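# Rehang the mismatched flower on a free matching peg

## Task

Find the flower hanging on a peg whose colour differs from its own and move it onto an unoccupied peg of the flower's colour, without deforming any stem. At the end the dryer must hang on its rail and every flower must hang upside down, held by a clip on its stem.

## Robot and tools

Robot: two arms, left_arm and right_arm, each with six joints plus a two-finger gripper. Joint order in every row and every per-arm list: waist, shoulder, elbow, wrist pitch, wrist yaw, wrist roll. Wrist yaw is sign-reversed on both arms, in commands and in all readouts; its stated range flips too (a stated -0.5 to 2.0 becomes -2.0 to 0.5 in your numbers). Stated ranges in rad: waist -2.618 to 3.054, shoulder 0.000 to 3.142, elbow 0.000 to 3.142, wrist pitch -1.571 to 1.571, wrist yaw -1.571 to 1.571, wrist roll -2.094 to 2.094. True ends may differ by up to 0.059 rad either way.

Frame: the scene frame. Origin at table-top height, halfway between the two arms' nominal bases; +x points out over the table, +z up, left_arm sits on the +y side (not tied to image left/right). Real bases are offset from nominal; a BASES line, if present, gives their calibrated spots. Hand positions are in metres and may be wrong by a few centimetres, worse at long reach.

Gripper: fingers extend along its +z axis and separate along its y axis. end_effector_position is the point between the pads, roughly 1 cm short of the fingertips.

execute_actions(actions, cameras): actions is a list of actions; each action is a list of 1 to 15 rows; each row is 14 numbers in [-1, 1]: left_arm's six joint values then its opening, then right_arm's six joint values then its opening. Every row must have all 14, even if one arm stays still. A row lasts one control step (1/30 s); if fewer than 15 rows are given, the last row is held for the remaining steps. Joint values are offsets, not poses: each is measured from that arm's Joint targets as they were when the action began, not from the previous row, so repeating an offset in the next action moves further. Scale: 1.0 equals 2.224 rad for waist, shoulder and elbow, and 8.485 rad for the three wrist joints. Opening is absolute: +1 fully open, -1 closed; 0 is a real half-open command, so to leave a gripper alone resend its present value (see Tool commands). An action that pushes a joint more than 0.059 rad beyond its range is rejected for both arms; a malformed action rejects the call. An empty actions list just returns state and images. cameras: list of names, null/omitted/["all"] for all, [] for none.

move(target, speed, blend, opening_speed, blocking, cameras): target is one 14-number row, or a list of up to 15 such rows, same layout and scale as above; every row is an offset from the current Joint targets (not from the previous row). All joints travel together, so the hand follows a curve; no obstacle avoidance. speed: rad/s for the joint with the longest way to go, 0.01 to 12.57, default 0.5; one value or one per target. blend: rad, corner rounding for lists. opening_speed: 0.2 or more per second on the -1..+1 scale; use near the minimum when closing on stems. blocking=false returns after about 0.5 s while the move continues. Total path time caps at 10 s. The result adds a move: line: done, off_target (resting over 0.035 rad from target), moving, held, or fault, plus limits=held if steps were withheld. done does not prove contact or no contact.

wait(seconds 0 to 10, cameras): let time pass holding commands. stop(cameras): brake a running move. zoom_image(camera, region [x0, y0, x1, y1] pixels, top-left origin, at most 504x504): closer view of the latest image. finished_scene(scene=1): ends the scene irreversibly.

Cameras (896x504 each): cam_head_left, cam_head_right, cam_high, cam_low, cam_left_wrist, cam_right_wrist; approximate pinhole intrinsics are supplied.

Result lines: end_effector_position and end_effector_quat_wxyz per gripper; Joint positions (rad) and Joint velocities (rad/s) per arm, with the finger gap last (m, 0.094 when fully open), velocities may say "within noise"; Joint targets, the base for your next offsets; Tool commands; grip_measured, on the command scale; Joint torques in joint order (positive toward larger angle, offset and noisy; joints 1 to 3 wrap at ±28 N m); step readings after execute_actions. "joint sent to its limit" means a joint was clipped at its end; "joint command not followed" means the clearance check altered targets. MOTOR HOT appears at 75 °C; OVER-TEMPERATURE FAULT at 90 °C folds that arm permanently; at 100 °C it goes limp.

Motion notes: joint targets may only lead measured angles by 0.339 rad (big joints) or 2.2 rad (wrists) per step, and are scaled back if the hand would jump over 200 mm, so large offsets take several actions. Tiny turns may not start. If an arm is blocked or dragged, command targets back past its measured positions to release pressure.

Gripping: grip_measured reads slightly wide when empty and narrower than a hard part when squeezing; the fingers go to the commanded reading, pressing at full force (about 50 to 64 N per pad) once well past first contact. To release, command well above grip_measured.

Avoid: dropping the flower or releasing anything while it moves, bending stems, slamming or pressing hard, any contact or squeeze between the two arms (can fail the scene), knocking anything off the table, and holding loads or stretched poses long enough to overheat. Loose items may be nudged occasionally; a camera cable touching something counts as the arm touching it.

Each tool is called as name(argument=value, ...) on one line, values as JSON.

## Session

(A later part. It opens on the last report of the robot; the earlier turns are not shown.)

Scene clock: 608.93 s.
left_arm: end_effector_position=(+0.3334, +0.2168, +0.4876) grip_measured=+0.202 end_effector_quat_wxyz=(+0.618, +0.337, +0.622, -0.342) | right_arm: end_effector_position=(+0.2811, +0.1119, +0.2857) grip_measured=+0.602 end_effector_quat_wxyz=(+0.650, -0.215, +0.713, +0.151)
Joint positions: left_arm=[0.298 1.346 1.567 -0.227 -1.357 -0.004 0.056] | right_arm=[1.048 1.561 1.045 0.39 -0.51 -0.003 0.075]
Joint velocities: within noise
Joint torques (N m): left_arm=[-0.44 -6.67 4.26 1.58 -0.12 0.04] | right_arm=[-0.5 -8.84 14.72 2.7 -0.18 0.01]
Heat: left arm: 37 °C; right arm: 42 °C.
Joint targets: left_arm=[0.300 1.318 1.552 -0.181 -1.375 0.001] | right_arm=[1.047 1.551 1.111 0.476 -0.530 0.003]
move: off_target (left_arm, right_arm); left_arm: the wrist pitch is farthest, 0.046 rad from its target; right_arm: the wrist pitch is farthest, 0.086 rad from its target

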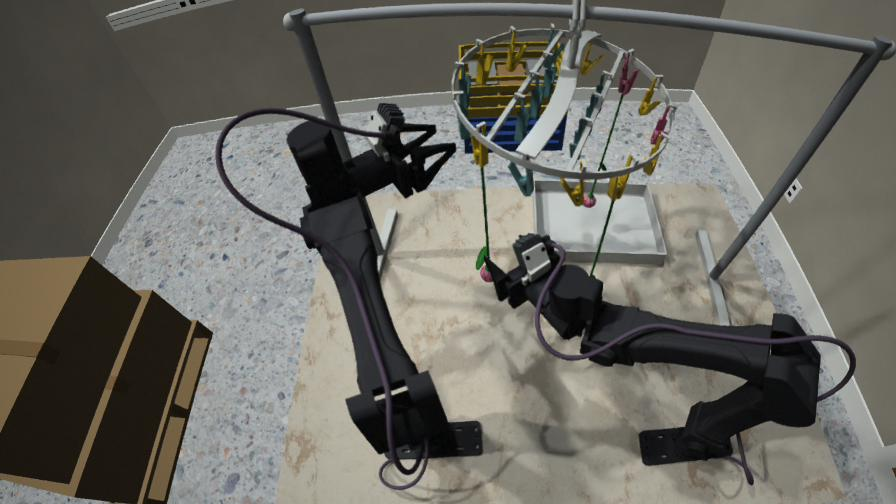

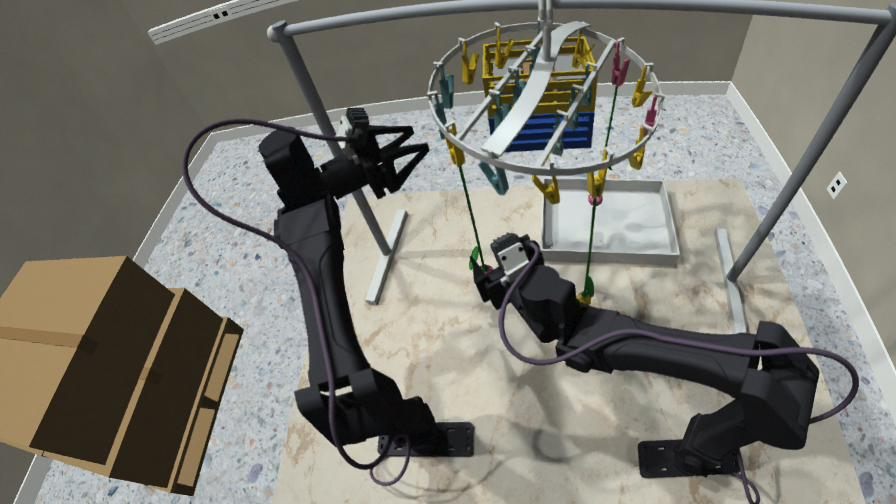

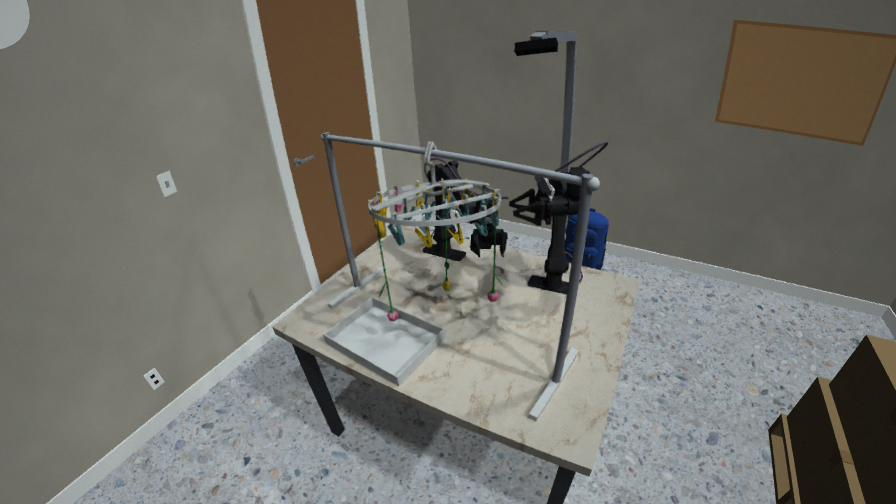

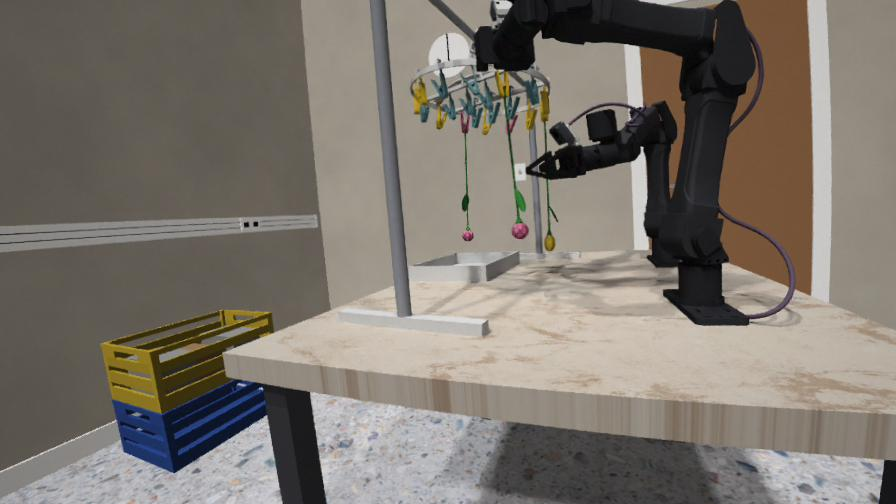

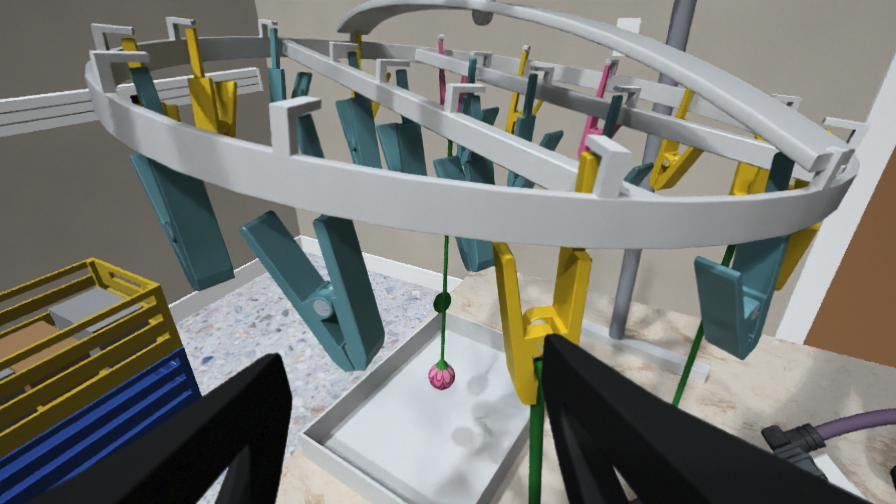

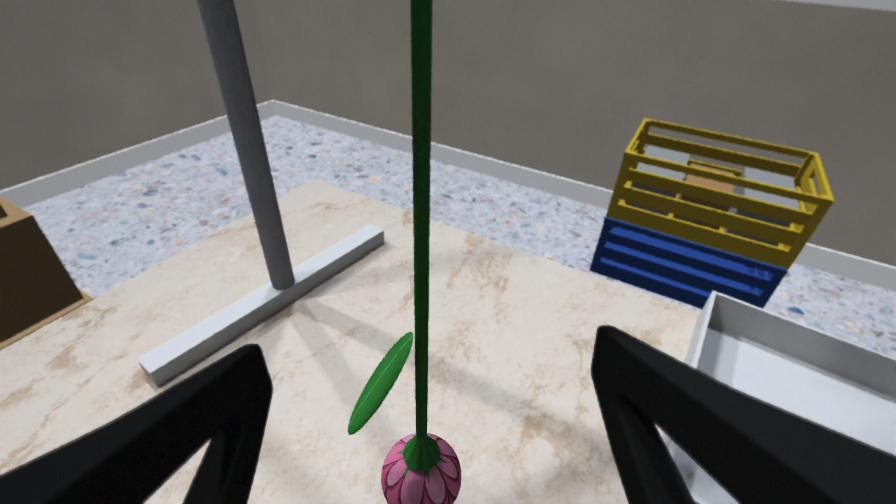

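move(target=[-0.0225, -0.0719, -0.0638, -0.0006, 0.0088, 0, 0.2, -0.027, 0.0917, 0.076, 0.0181, 0.0088, 0, 0.6], speed=0.4)

Scene clock: 805.00 s.
left_arm: end_effector_position=(+0.2954, +0.1928, +0.4829) grip_measured=+0.202 end_effector_quat_wxyz=(+0.626, +0.341, +0.617, -0.333) | right_arm: end_effector_position=(+0.3285, +0.1423, +0.3020) grip_measured=+0.602 end_effector_quat_wxyz=(+0.684, -0.180, +0.684, +0.178)
Joint positions: left_arm=[0.252 1.177 1.424 -0.227 -1.302 -0.004 0.056] | right_arm=[0.986 1.76 1.215 0.543 -0.461 -0.003 0.075]
Joint velocities: within noise
Joint torques (N m): left_arm=[-0.44 -4.16 4.14 1.49 0.06 -0.02] | right_arm=[-0.31 -10.47 14.46 2.71 0.08 0.01]
Heat: left arm: 34 °C; right arm: 47 °C.
Joint targets: left_arm=[0.250 1.158 1.411 -0.186 -1.300 0.001] | right_arm=[0.987 1.755 1.280 0.629 -0.456 0.003]
move: off_target (left_arm, right_arm); left_arm: the wrist pitch is farthest, 0.041 rad from its target; right_arm: the wrist pitch is farthest, 0.086 rad from its target

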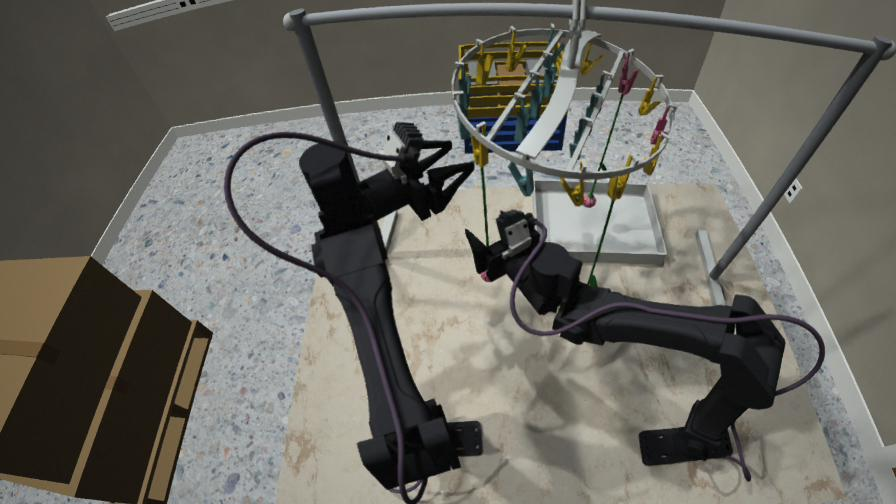

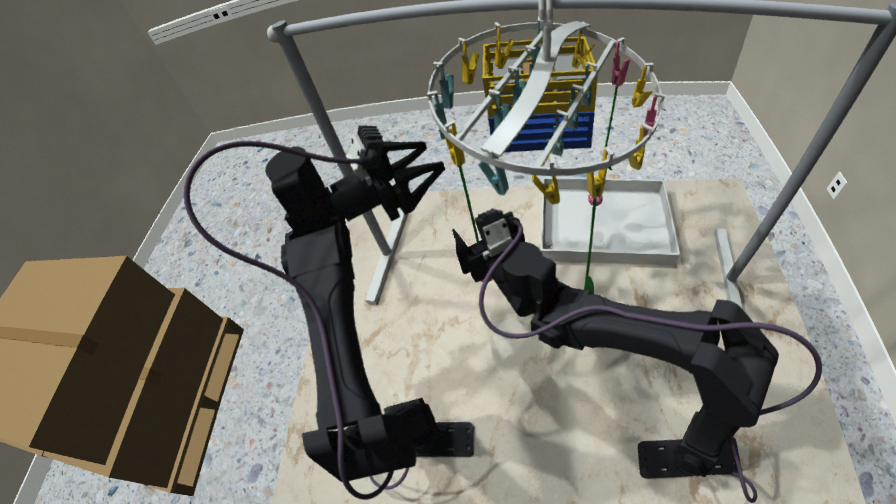

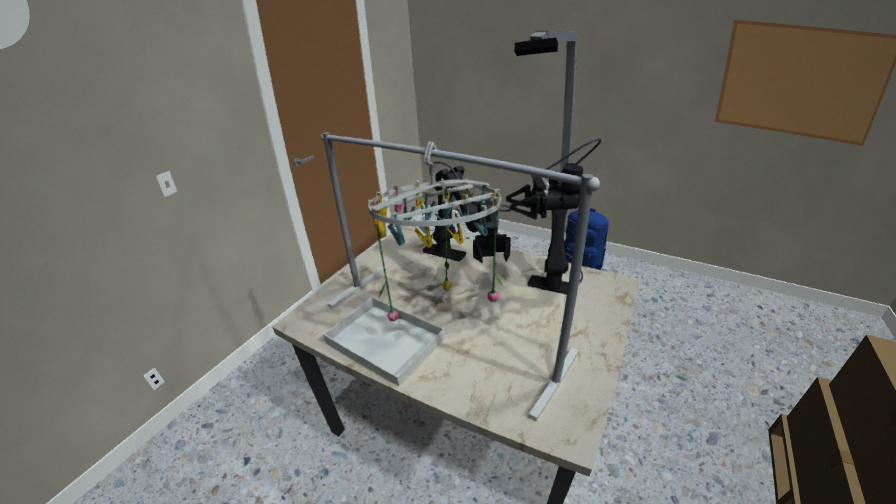

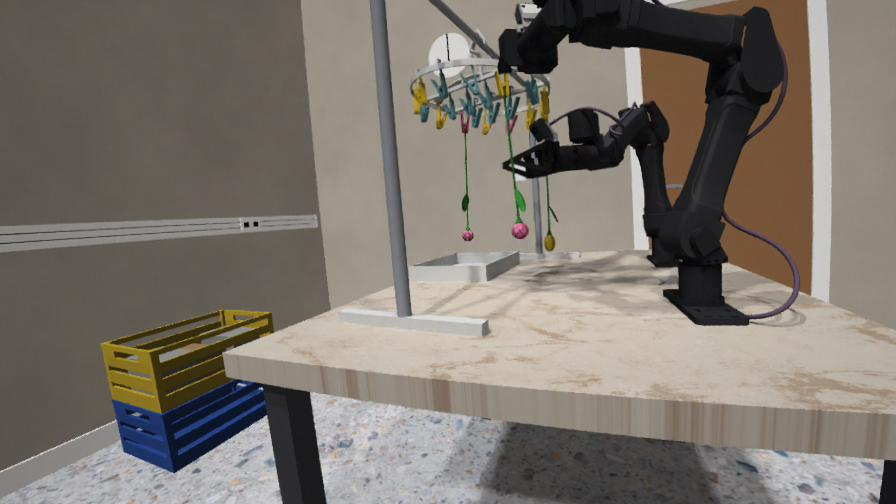

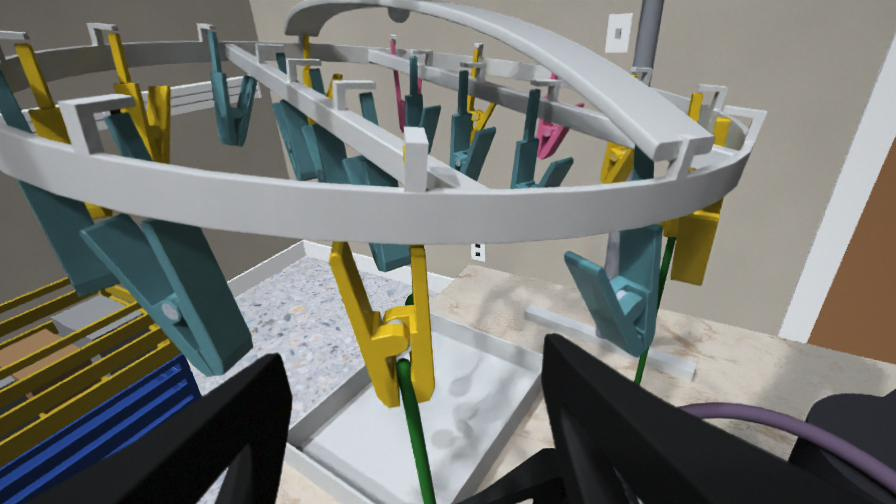

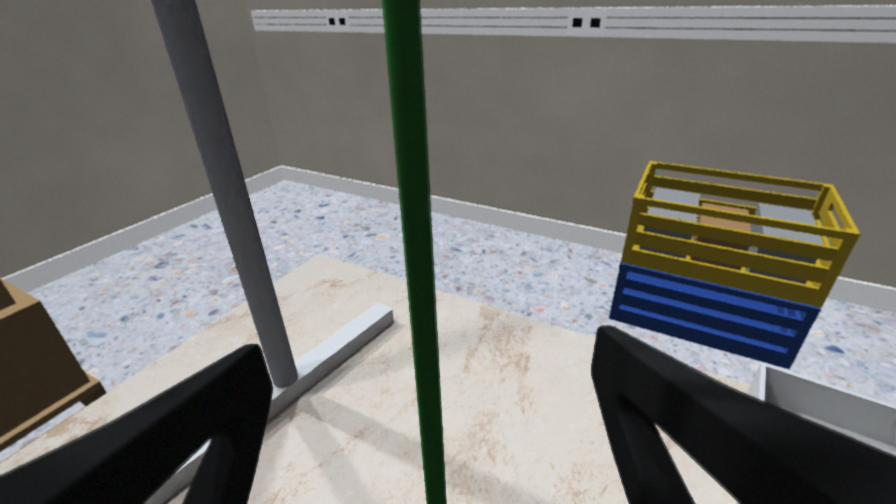

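zoom_image(camera="cam_left_wrist", region=[250, 160, 590, 504])

zoom_image(camera="cam_head_left", region=[370, 80, 570, 280])

Scaled by 1.465 from the camera's 896x504 image, which has a finer 1280x720 frame.

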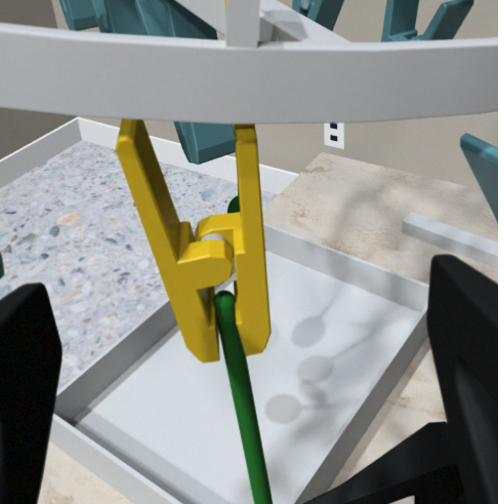

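Scaled by 2.520 from the camera's 896x504 image, which has a finer 1280x720 frame.

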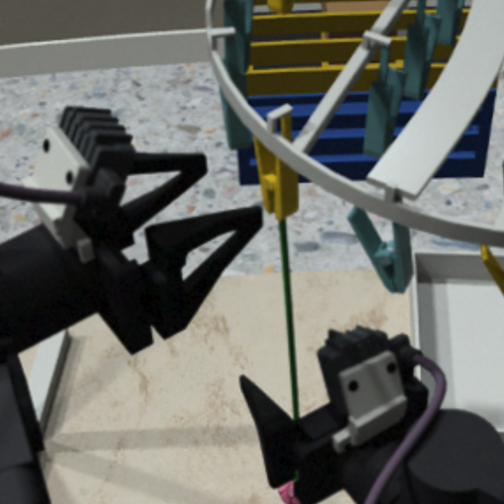

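move(target=[-0.0324, 0.0225, 0.0063, 0.0025, 0.0088, 0, 0.2, 0, 0, 0, 0, 0, 0, 0.6], speed=0.3, cameras=["cam_left_wrist", "cam_head_left", "cam_right_wrist"])

zoom_image(camera="cam_left_wrist", region=[250, 160, 590, 504])

Scene clock: 870.70 s.
left_arm: end_effector_position=(+0.3139, +0.1812, +0.4728) grip_measured=+0.202 end_effector_quat_wxyz=(+0.616, +0.330, +0.628, -0.342) | right_arm: end_effector_position=(+0.3285, +0.1423, +0.3023) grip_measured=+0.602 end_effector_quat_wxyz=(+0.684, -0.180, +0.684, +0.178)
Joint positions: left_arm=[0.179 1.217 1.424 -0.227 -1.226 -0.004 0.056] | right_arm=[0.986 1.76 1.215 0.545 -0.461 -0.003 0.075]
Joint velocities: within noise
Joint torques (N m): left_arm=[-0.54 -3.74 5.46 1.72 0.03 -0.02] | right_arm=[-0.35 -10.47 14.48 2.68 0.09 0.01]
Heat: left arm: 33 °C; right arm: 59 °C.
Joint targets: left_arm=[0.178 1.208 1.425 -0.165 -1.226 0.001] | right_arm=[0.987 1.755 1.280 0.629 -0.456 0.003]
move: off_target (left_arm, right_arm); left_arm: the wrist pitch is farthest, 0.063 rad from its target; right_arm: the wrist pitch is farthest, 0.084 rad from its target
Images, in order (width x height): cam_head_left 896x504, cam_left_wrist 896x504, cam_right_wrist 896x504.

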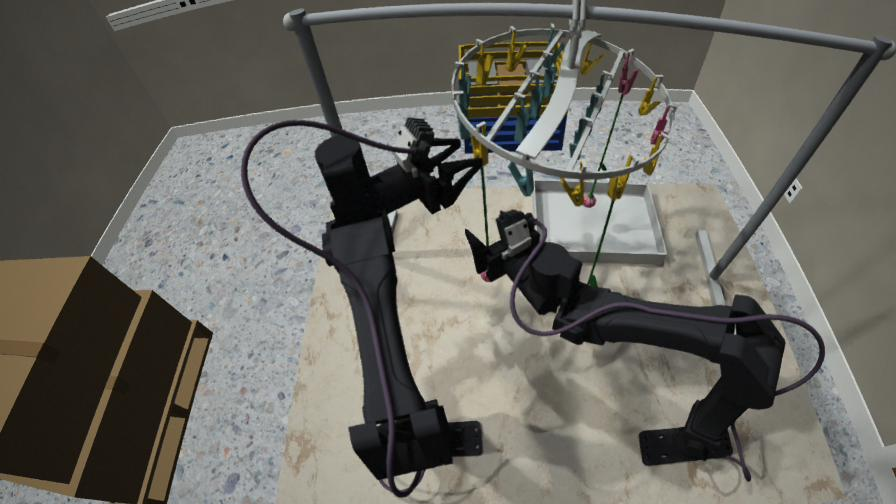

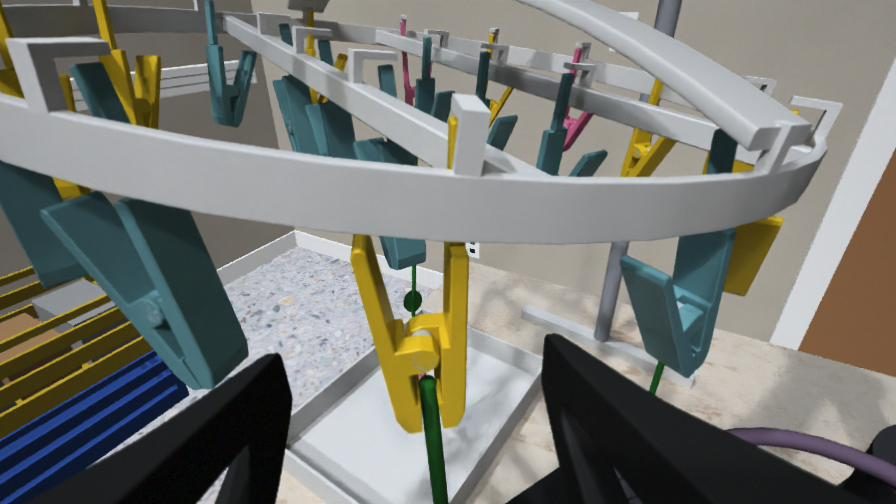

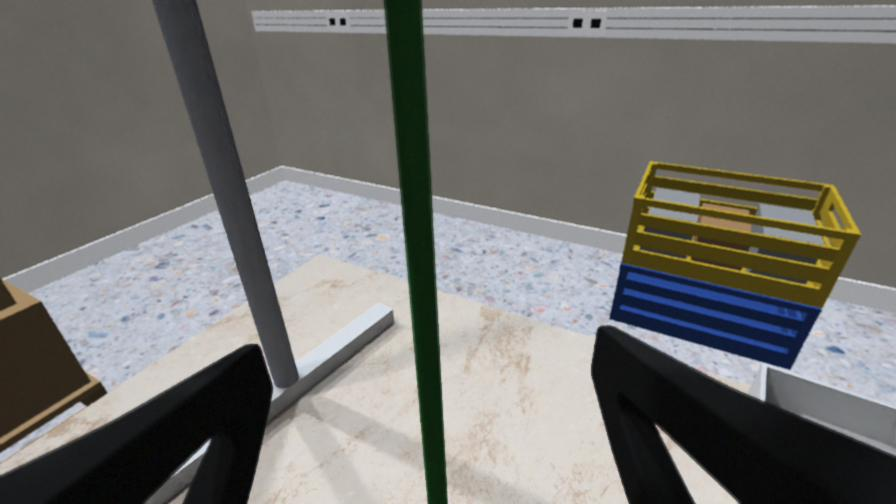

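Scaled by 1.465 from the camera's 896x504 image, which has a finer 1280x720 frame.

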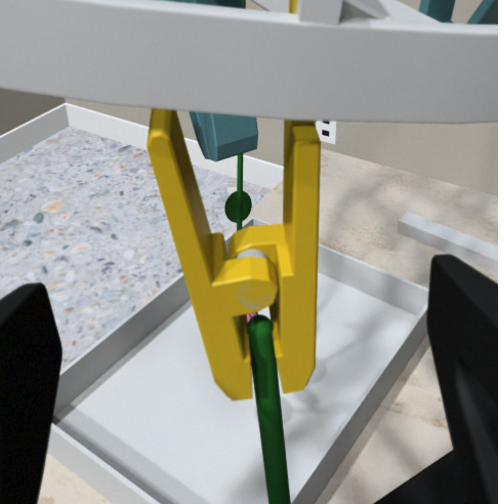

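move(target=[-0.031, 0.0192, 0.0385, 0, 0.0081, 0, 0.2, 0, 0, 0, 0, 0, 0, 0.6], speed=0.2, cameras=["cam_left_wrist", "cam_head_left"])

zoom_image(camera="cam_left_wrist", region=[250, 160, 590, 504])

Scene clock: 901.17 s.
left_arm: end_effector_position=(+0.3273, +0.1672, +0.4740) grip_measured=+0.202 end_effector_quat_wxyz=(+0.614, +0.330, +0.629, -0.343) | right_arm: end_effector_position=(+0.3285, +0.1423, +0.3023) grip_measured=+0.602 end_effector_quat_wxyz=(+0.684, -0.180, +0.684, +0.178)
Joint positions: left_arm=[0.108 1.257 1.458 -0.226 -1.157 -0.004 0.056] | right_arm=[0.986 1.76 1.215 0.545 -0.461 -0.003 0.075]
Joint velocities: within noise
Joint torques (N m): left_arm=[-0.46 -3.9 10.21 1.74 0.07 -0.04] | right_arm=[-0.35 -10.48 14.46 2.68 0.09 0.01]
Heat: left arm: 35 °C; right arm: 60 °C.
Joint targets: left_arm=[0.109 1.251 1.510 -0.165 -1.157 0.001] | right_arm=[0.987 1.755 1.280 0.629 -0.456 0.003]
move: off_target (left_arm, right_arm); left_arm: the wrist pitch is farthest, 0.061 rad from its target; right_arm: the wrist pitch is farthest, 0.084 rad from its target
Images, in order (width x height): cam_head_left 896x504, cam_left_wrist 896x504.

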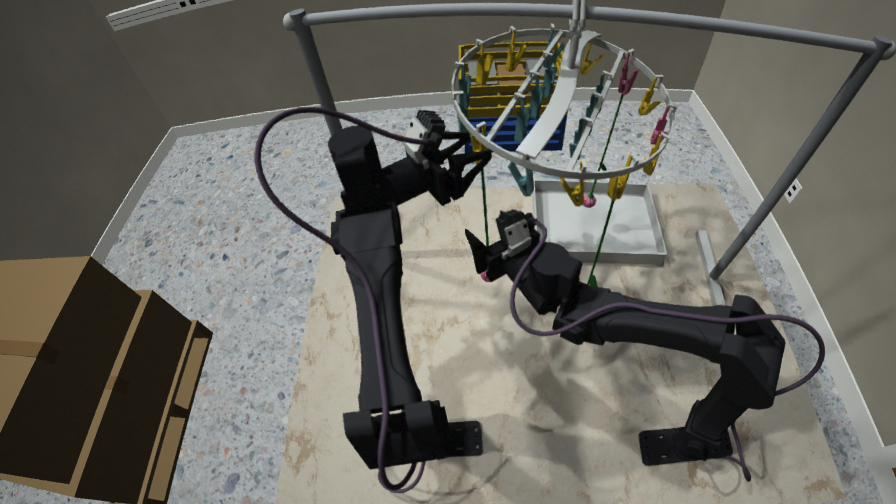

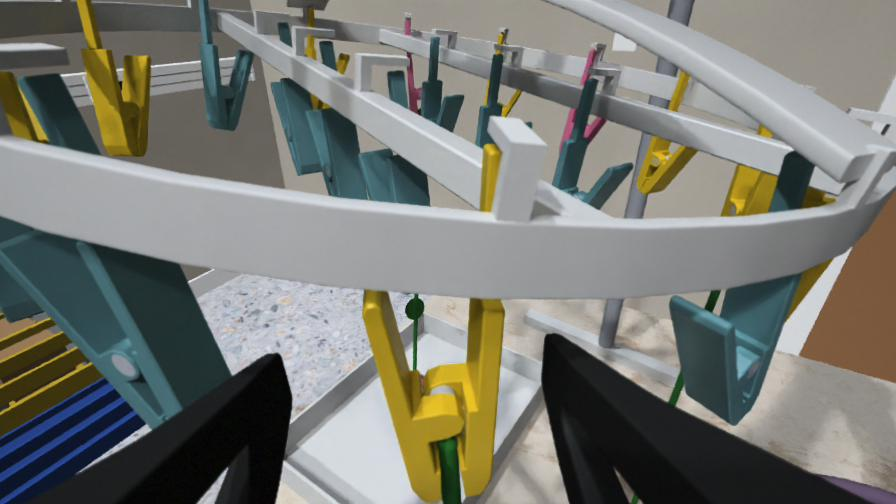

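Scaled by 1.465 from the camera's 896x504 image, which has a finer 1280x720 frame.

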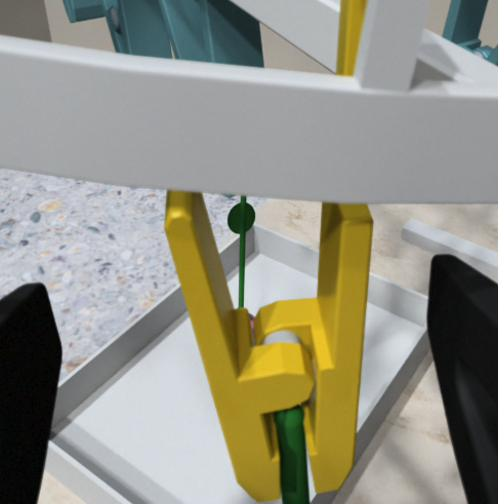

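move(target=[-0.0047, -0.0035, 0.0113, 0, 0.0012, 0, 0.2, 0, 0, 0, 0, 0, 0, 0.6], speed=0.2, cameras=["cam_left_wrist", "cam_low"])

zoom_image(camera="cam_left_wrist", region=[250, 160, 590, 504])

Scene clock: 935.47 s.
left_arm: end_effector_position=(+0.3261, +0.1676, +0.4830) grip_measured=+0.202 end_effector_quat_wxyz=(+0.623, +0.333, +0.624, -0.335) | right_arm: end_effector_position=(+0.3285, +0.1423, +0.3023) grip_measured=+0.602 end_effector_quat_wxyz=(+0.684, -0.180, +0.684, +0.178)
Joint positions: left_arm=[0.108 1.257 1.483 -0.226 -1.148 -0.004 0.056] | right_arm=[0.986 1.76 1.215 0.545 -0.461 -0.003 0.075]
Joint velocities: within noise
Joint torques (N m): left_arm=[-0.73 -4.59 10.03 1.79 0.01 0] | right_arm=[-0.35 -10.47 14.48 2.68 0.09 0]
Heat: left arm: 38 °C; right arm: 61 °C.
Joint targets: left_arm=[0.098 1.243 1.535 -0.165 -1.147 0.001] | right_arm=[0.987 1.755 1.280 0.629 -0.456 0.003]
move: off_target (left_arm, right_arm); left_arm: the wrist pitch is farthest, 0.061 rad from its target; right_arm: the wrist pitch is farthest, 0.084 rad from its target
Images, in order (width x height): cam_low 896x504, cam_left_wrist 896x504.

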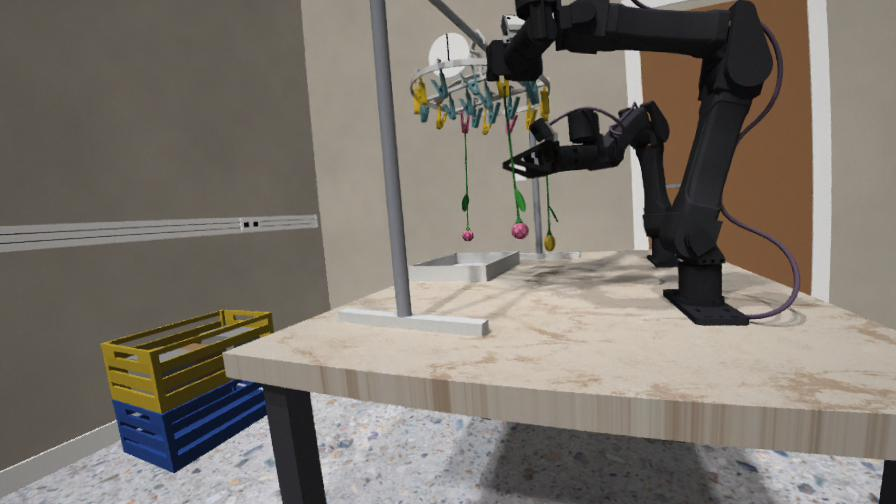

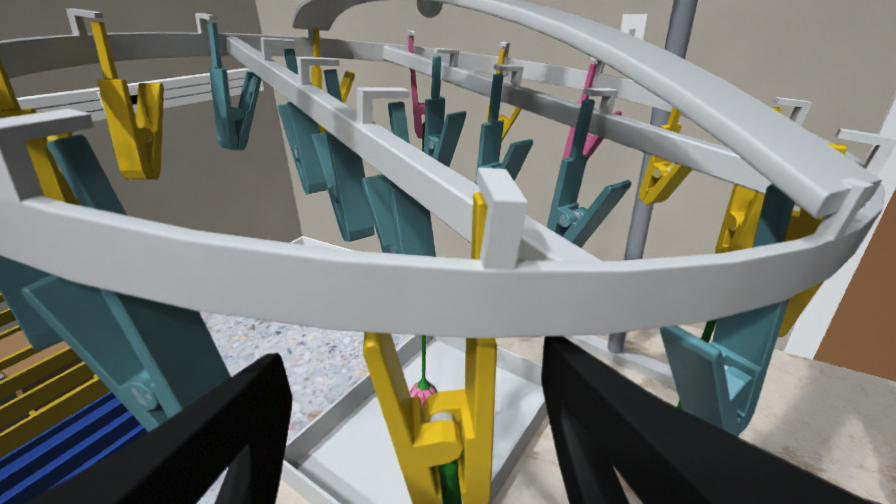

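Scaled by 1.465 from the camera's 896x504 image, which has a finer 1280x720 frame.

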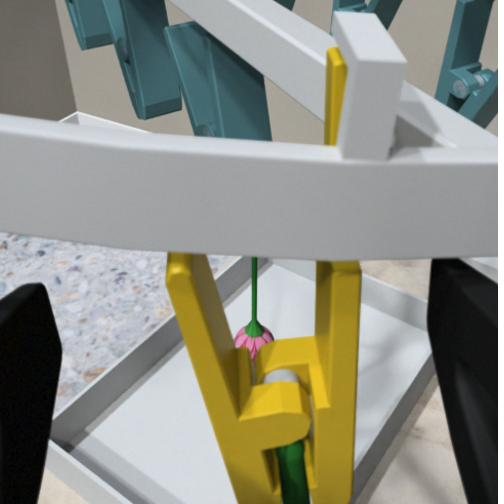

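move(target=[0, 0, 0, 0, -0.0053, 0, -0.4, 0, 0, 0, 0, 0, 0, 0.6], speed=0.2, opening_speed=0.4, cameras=["cam_left_wrist", "cam_right_wrist", "cam_head_left"])

zoom_image(camera="cam_left_wrist", region=[250, 160, 590, 504])

Scene clock: 949.13 s.
left_arm: end_effector_position=(+0.3222, +0.1651, +0.4830) grip_measured=-0.398 end_effector_quat_wxyz=(+0.618, +0.341, +0.620, -0.343) | right_arm: end_effector_position=(+0.3285, +0.1423, +0.3023) grip_measured=+0.602 end_effector_quat_wxyz=(+0.684, -0.180, +0.684, +0.178)
Joint positions: left_arm=[0.108 1.257 1.483 -0.226 -1.174 -0.004 0.028] | right_arm=[0.986 1.76 1.215 0.545 -0.461 -0.003 0.075]
Joint velocities: within noise
Joint torques (N m): left_arm=[-0.68 -4.7 9.72 1.7 -0.16 -0.02] | right_arm=[-0.35 -10.48 14.46 2.68 0.09 0.01]
Heat: left arm: 36 °C; right arm: 61 °C.
Joint targets: left_arm=[0.098 1.243 1.535 -0.165 -1.192 0.001] | right_arm=[0.987 1.755 1.280 0.629 -0.456 0.003]
move: off_target (left_arm, right_arm); left_arm: the wrist pitch is farthest, 0.061 rad from its target; right_arm: the wrist pitch is farthest, 0.084 rad from its target
Images, in order (width x height): cam_head_left 896x504, cam_left_wrist 896x504, cam_right_wrist 896x504.

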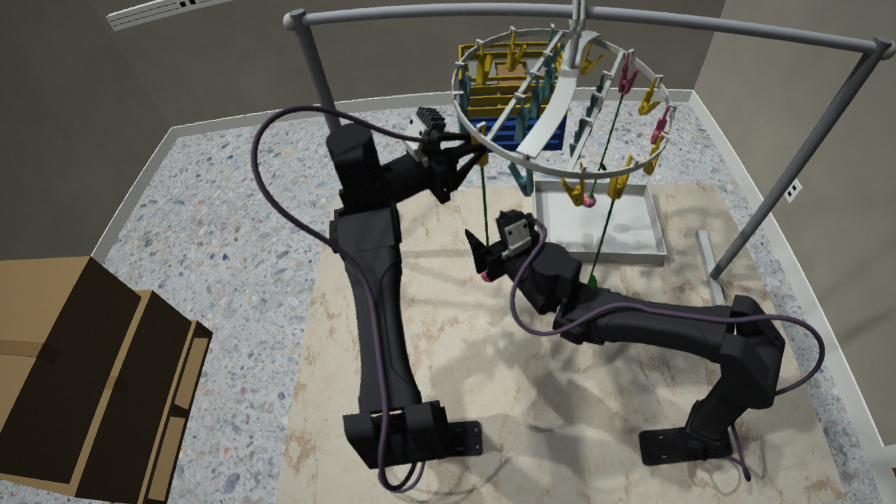

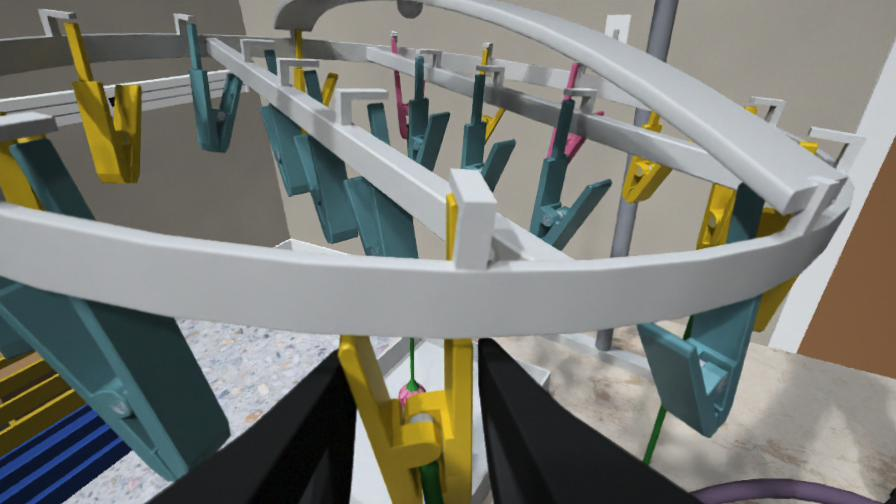

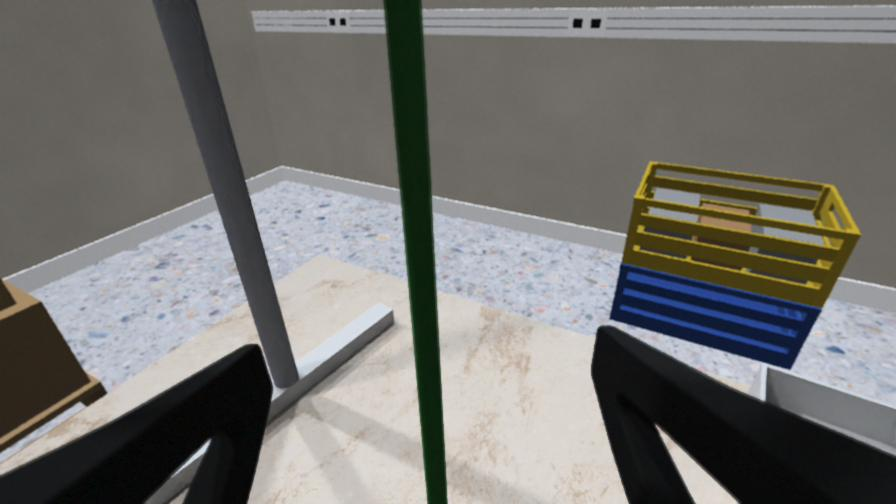

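Scaled by 1.465 from the camera's 896x504 image, which has a finer 1280x720 frame.

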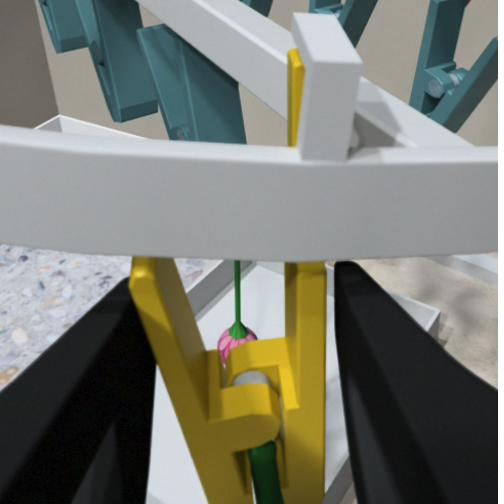

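move(target=[0, 0, 0, 0, 0, 0, -0.4, 0, 0, 0, 0, 0, 0, -0.96], speed=0.2, opening_speed=0.5, cameras=["cam_left_wrist", "cam_right_wrist", "cam_head_left"])

Scene clock: 958.73 s.
left_arm: end_effector_position=(+0.3222, +0.1651, +0.4830) grip_measured=-0.398 end_effector_quat_wxyz=(+0.618, +0.341, +0.620, -0.343) | right_arm: end_effector_position=(+0.3285, +0.1423, +0.3023) grip_measured=-0.900 end_effector_quat_wxyz=(+0.684, -0.180, +0.684, +0.178)
Joint positions: left_arm=[0.108 1.257 1.483 -0.226 -1.174 -0.004 0.028] | right_arm=[0.986 1.76 1.215 0.545 -0.461 -0.003 0.005]
Joint velocities: within noise
Joint torques (N m): left_arm=[-0.62 -4.29 9.91 1.75 -0.07 -0.04] | right_arm=[-0.35 -10.47 14.46 2.68 0.09 0.01]
Heat: left arm: 36 °C; right arm: 61 °C.
Joint targets: left_arm=[0.098 1.243 1.535 -0.165 -1.192 0.001] | right_arm=[0.987 1.755 1.280 0.629 -0.456 0.003]
move: off_target (left_arm, right_arm); left_arm: the wrist pitch is farthest, 0.061 rad from its target; right_arm: the wrist pitch is farthest, 0.084 rad from its target
Images, in order (width x height): cam_head_left 896x504, cam_left_wrist 896x504, cam_right_wrist 896x504.

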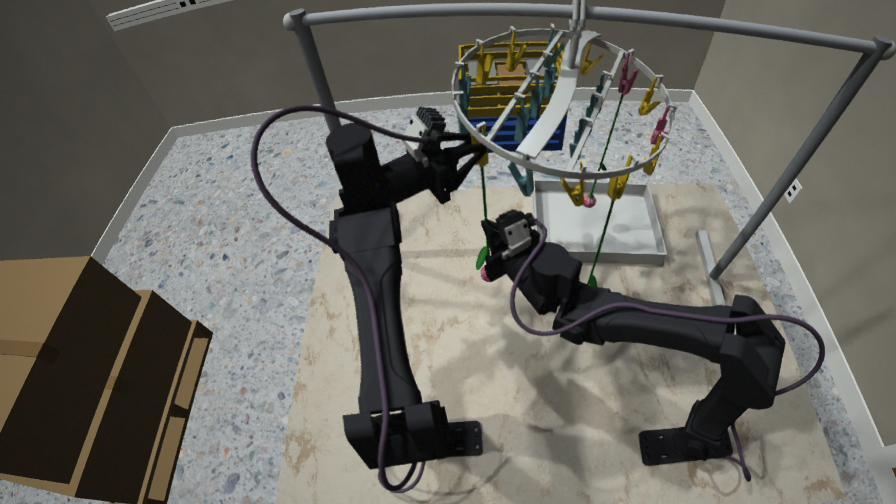

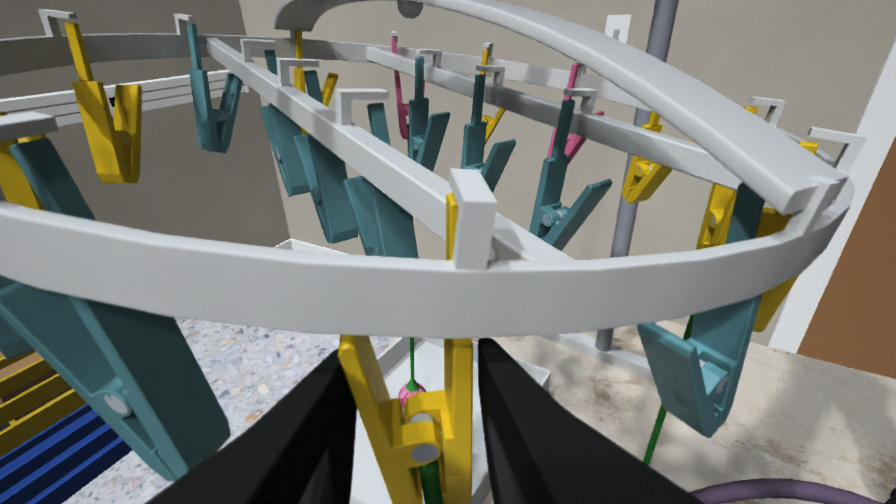

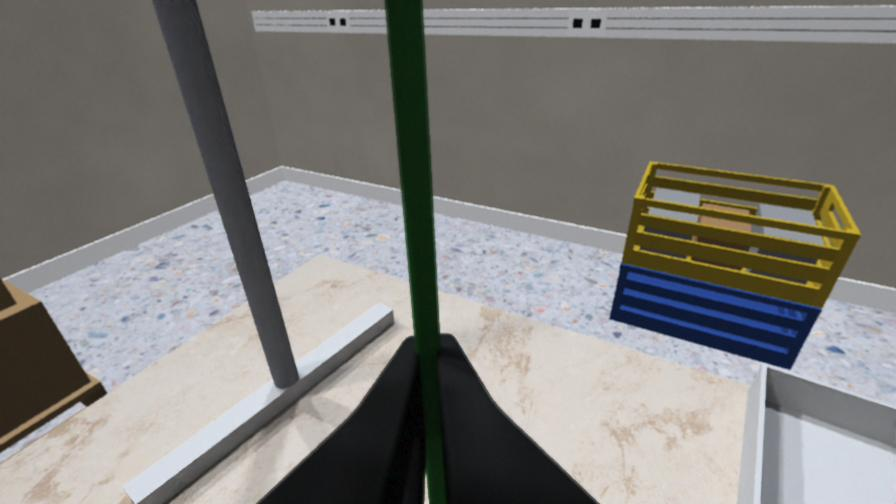

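move(target=[0, 0, 0, 0, 0, 0, -0.65, 0, 0, 0, 0, 0, 0, -0.98], speed=0.2, opening_speed=0.3, cameras=["cam_left_wrist", "cam_right_wrist"])

zoom_image(camera="cam_left_wrist", region=[250, 160, 590, 504])

Scene clock: 979.57 s.
left_arm: end_effector_position=(+0.3219, +0.1650, +0.4830) grip_measured=-0.568 end_effector_quat_wxyz=(+0.618, +0.341, +0.619, -0.344) | right_arm: end_effector_position=(+0.3285, +0.1423, +0.3023) grip_measured=-0.902 end_effector_quat_wxyz=(+0.684, -0.180, +0.684, +0.178)
Joint positions: left_arm=[0.108 1.257 1.483 -0.226 -1.176 -0.004 0.02] | right_arm=[0.986 1.76 1.215 0.545 -0.461 -0.003 0.005]
Joint velocities: within noise
Joint torques (N m): left_arm=[-0.72 -4.56 10.14 1.77 -0.11 -0.08] | right_arm=[-0.34 -10.48 14.46 2.68 0.09 0.01]
Heat: left arm: 37 °C; right arm: 61 °C.
Joint targets: left_arm=[0.098 1.243 1.535 -0.165 -1.192 0.001] | right_arm=[0.987 1.755 1.280 0.629 -0.456 0.003]
move: off_target (left_arm, right_arm); left_arm: the wrist pitch is farthest, 0.061 rad from its target; right_arm: the wrist pitch is farthest, 0.084 rad from its target
Images, in order (width x height): cam_left_wrist 896x504, cam_right_wrist 896x504.

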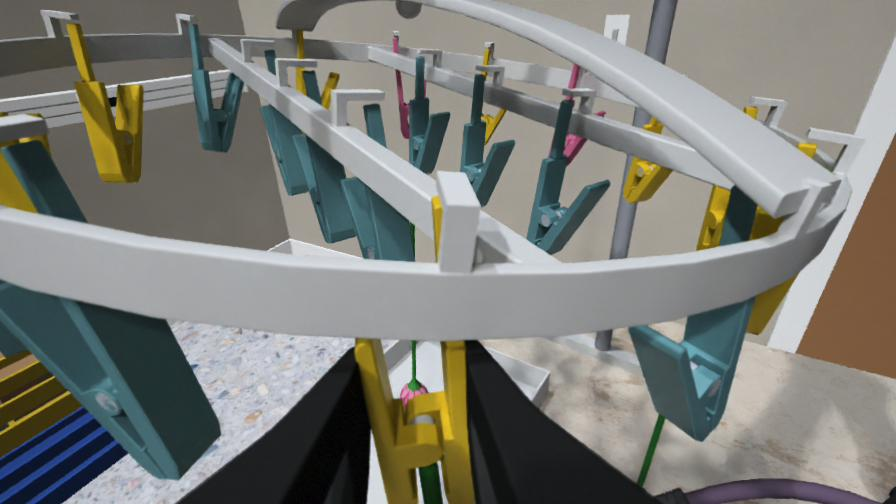

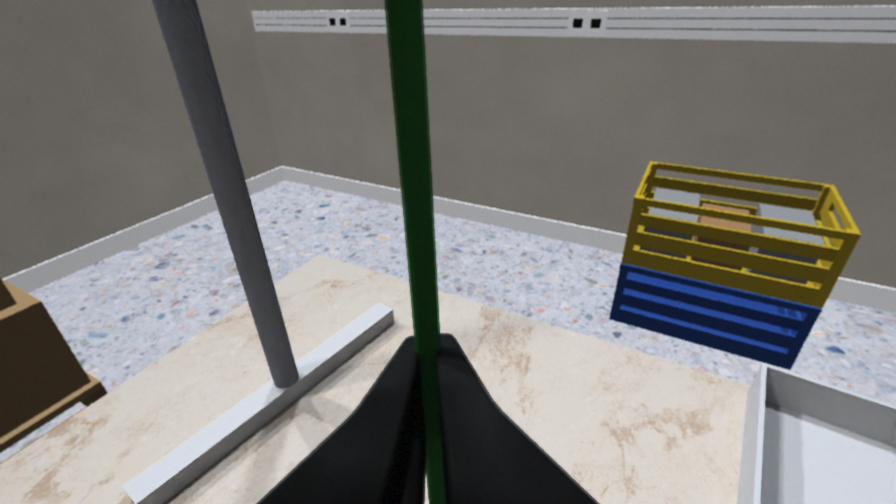

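Scaled by 1.465 from the camera's 896x504 image, which has a finer 1280x720 frame.

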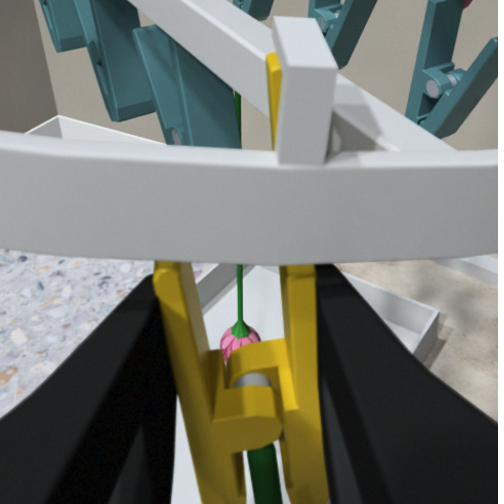

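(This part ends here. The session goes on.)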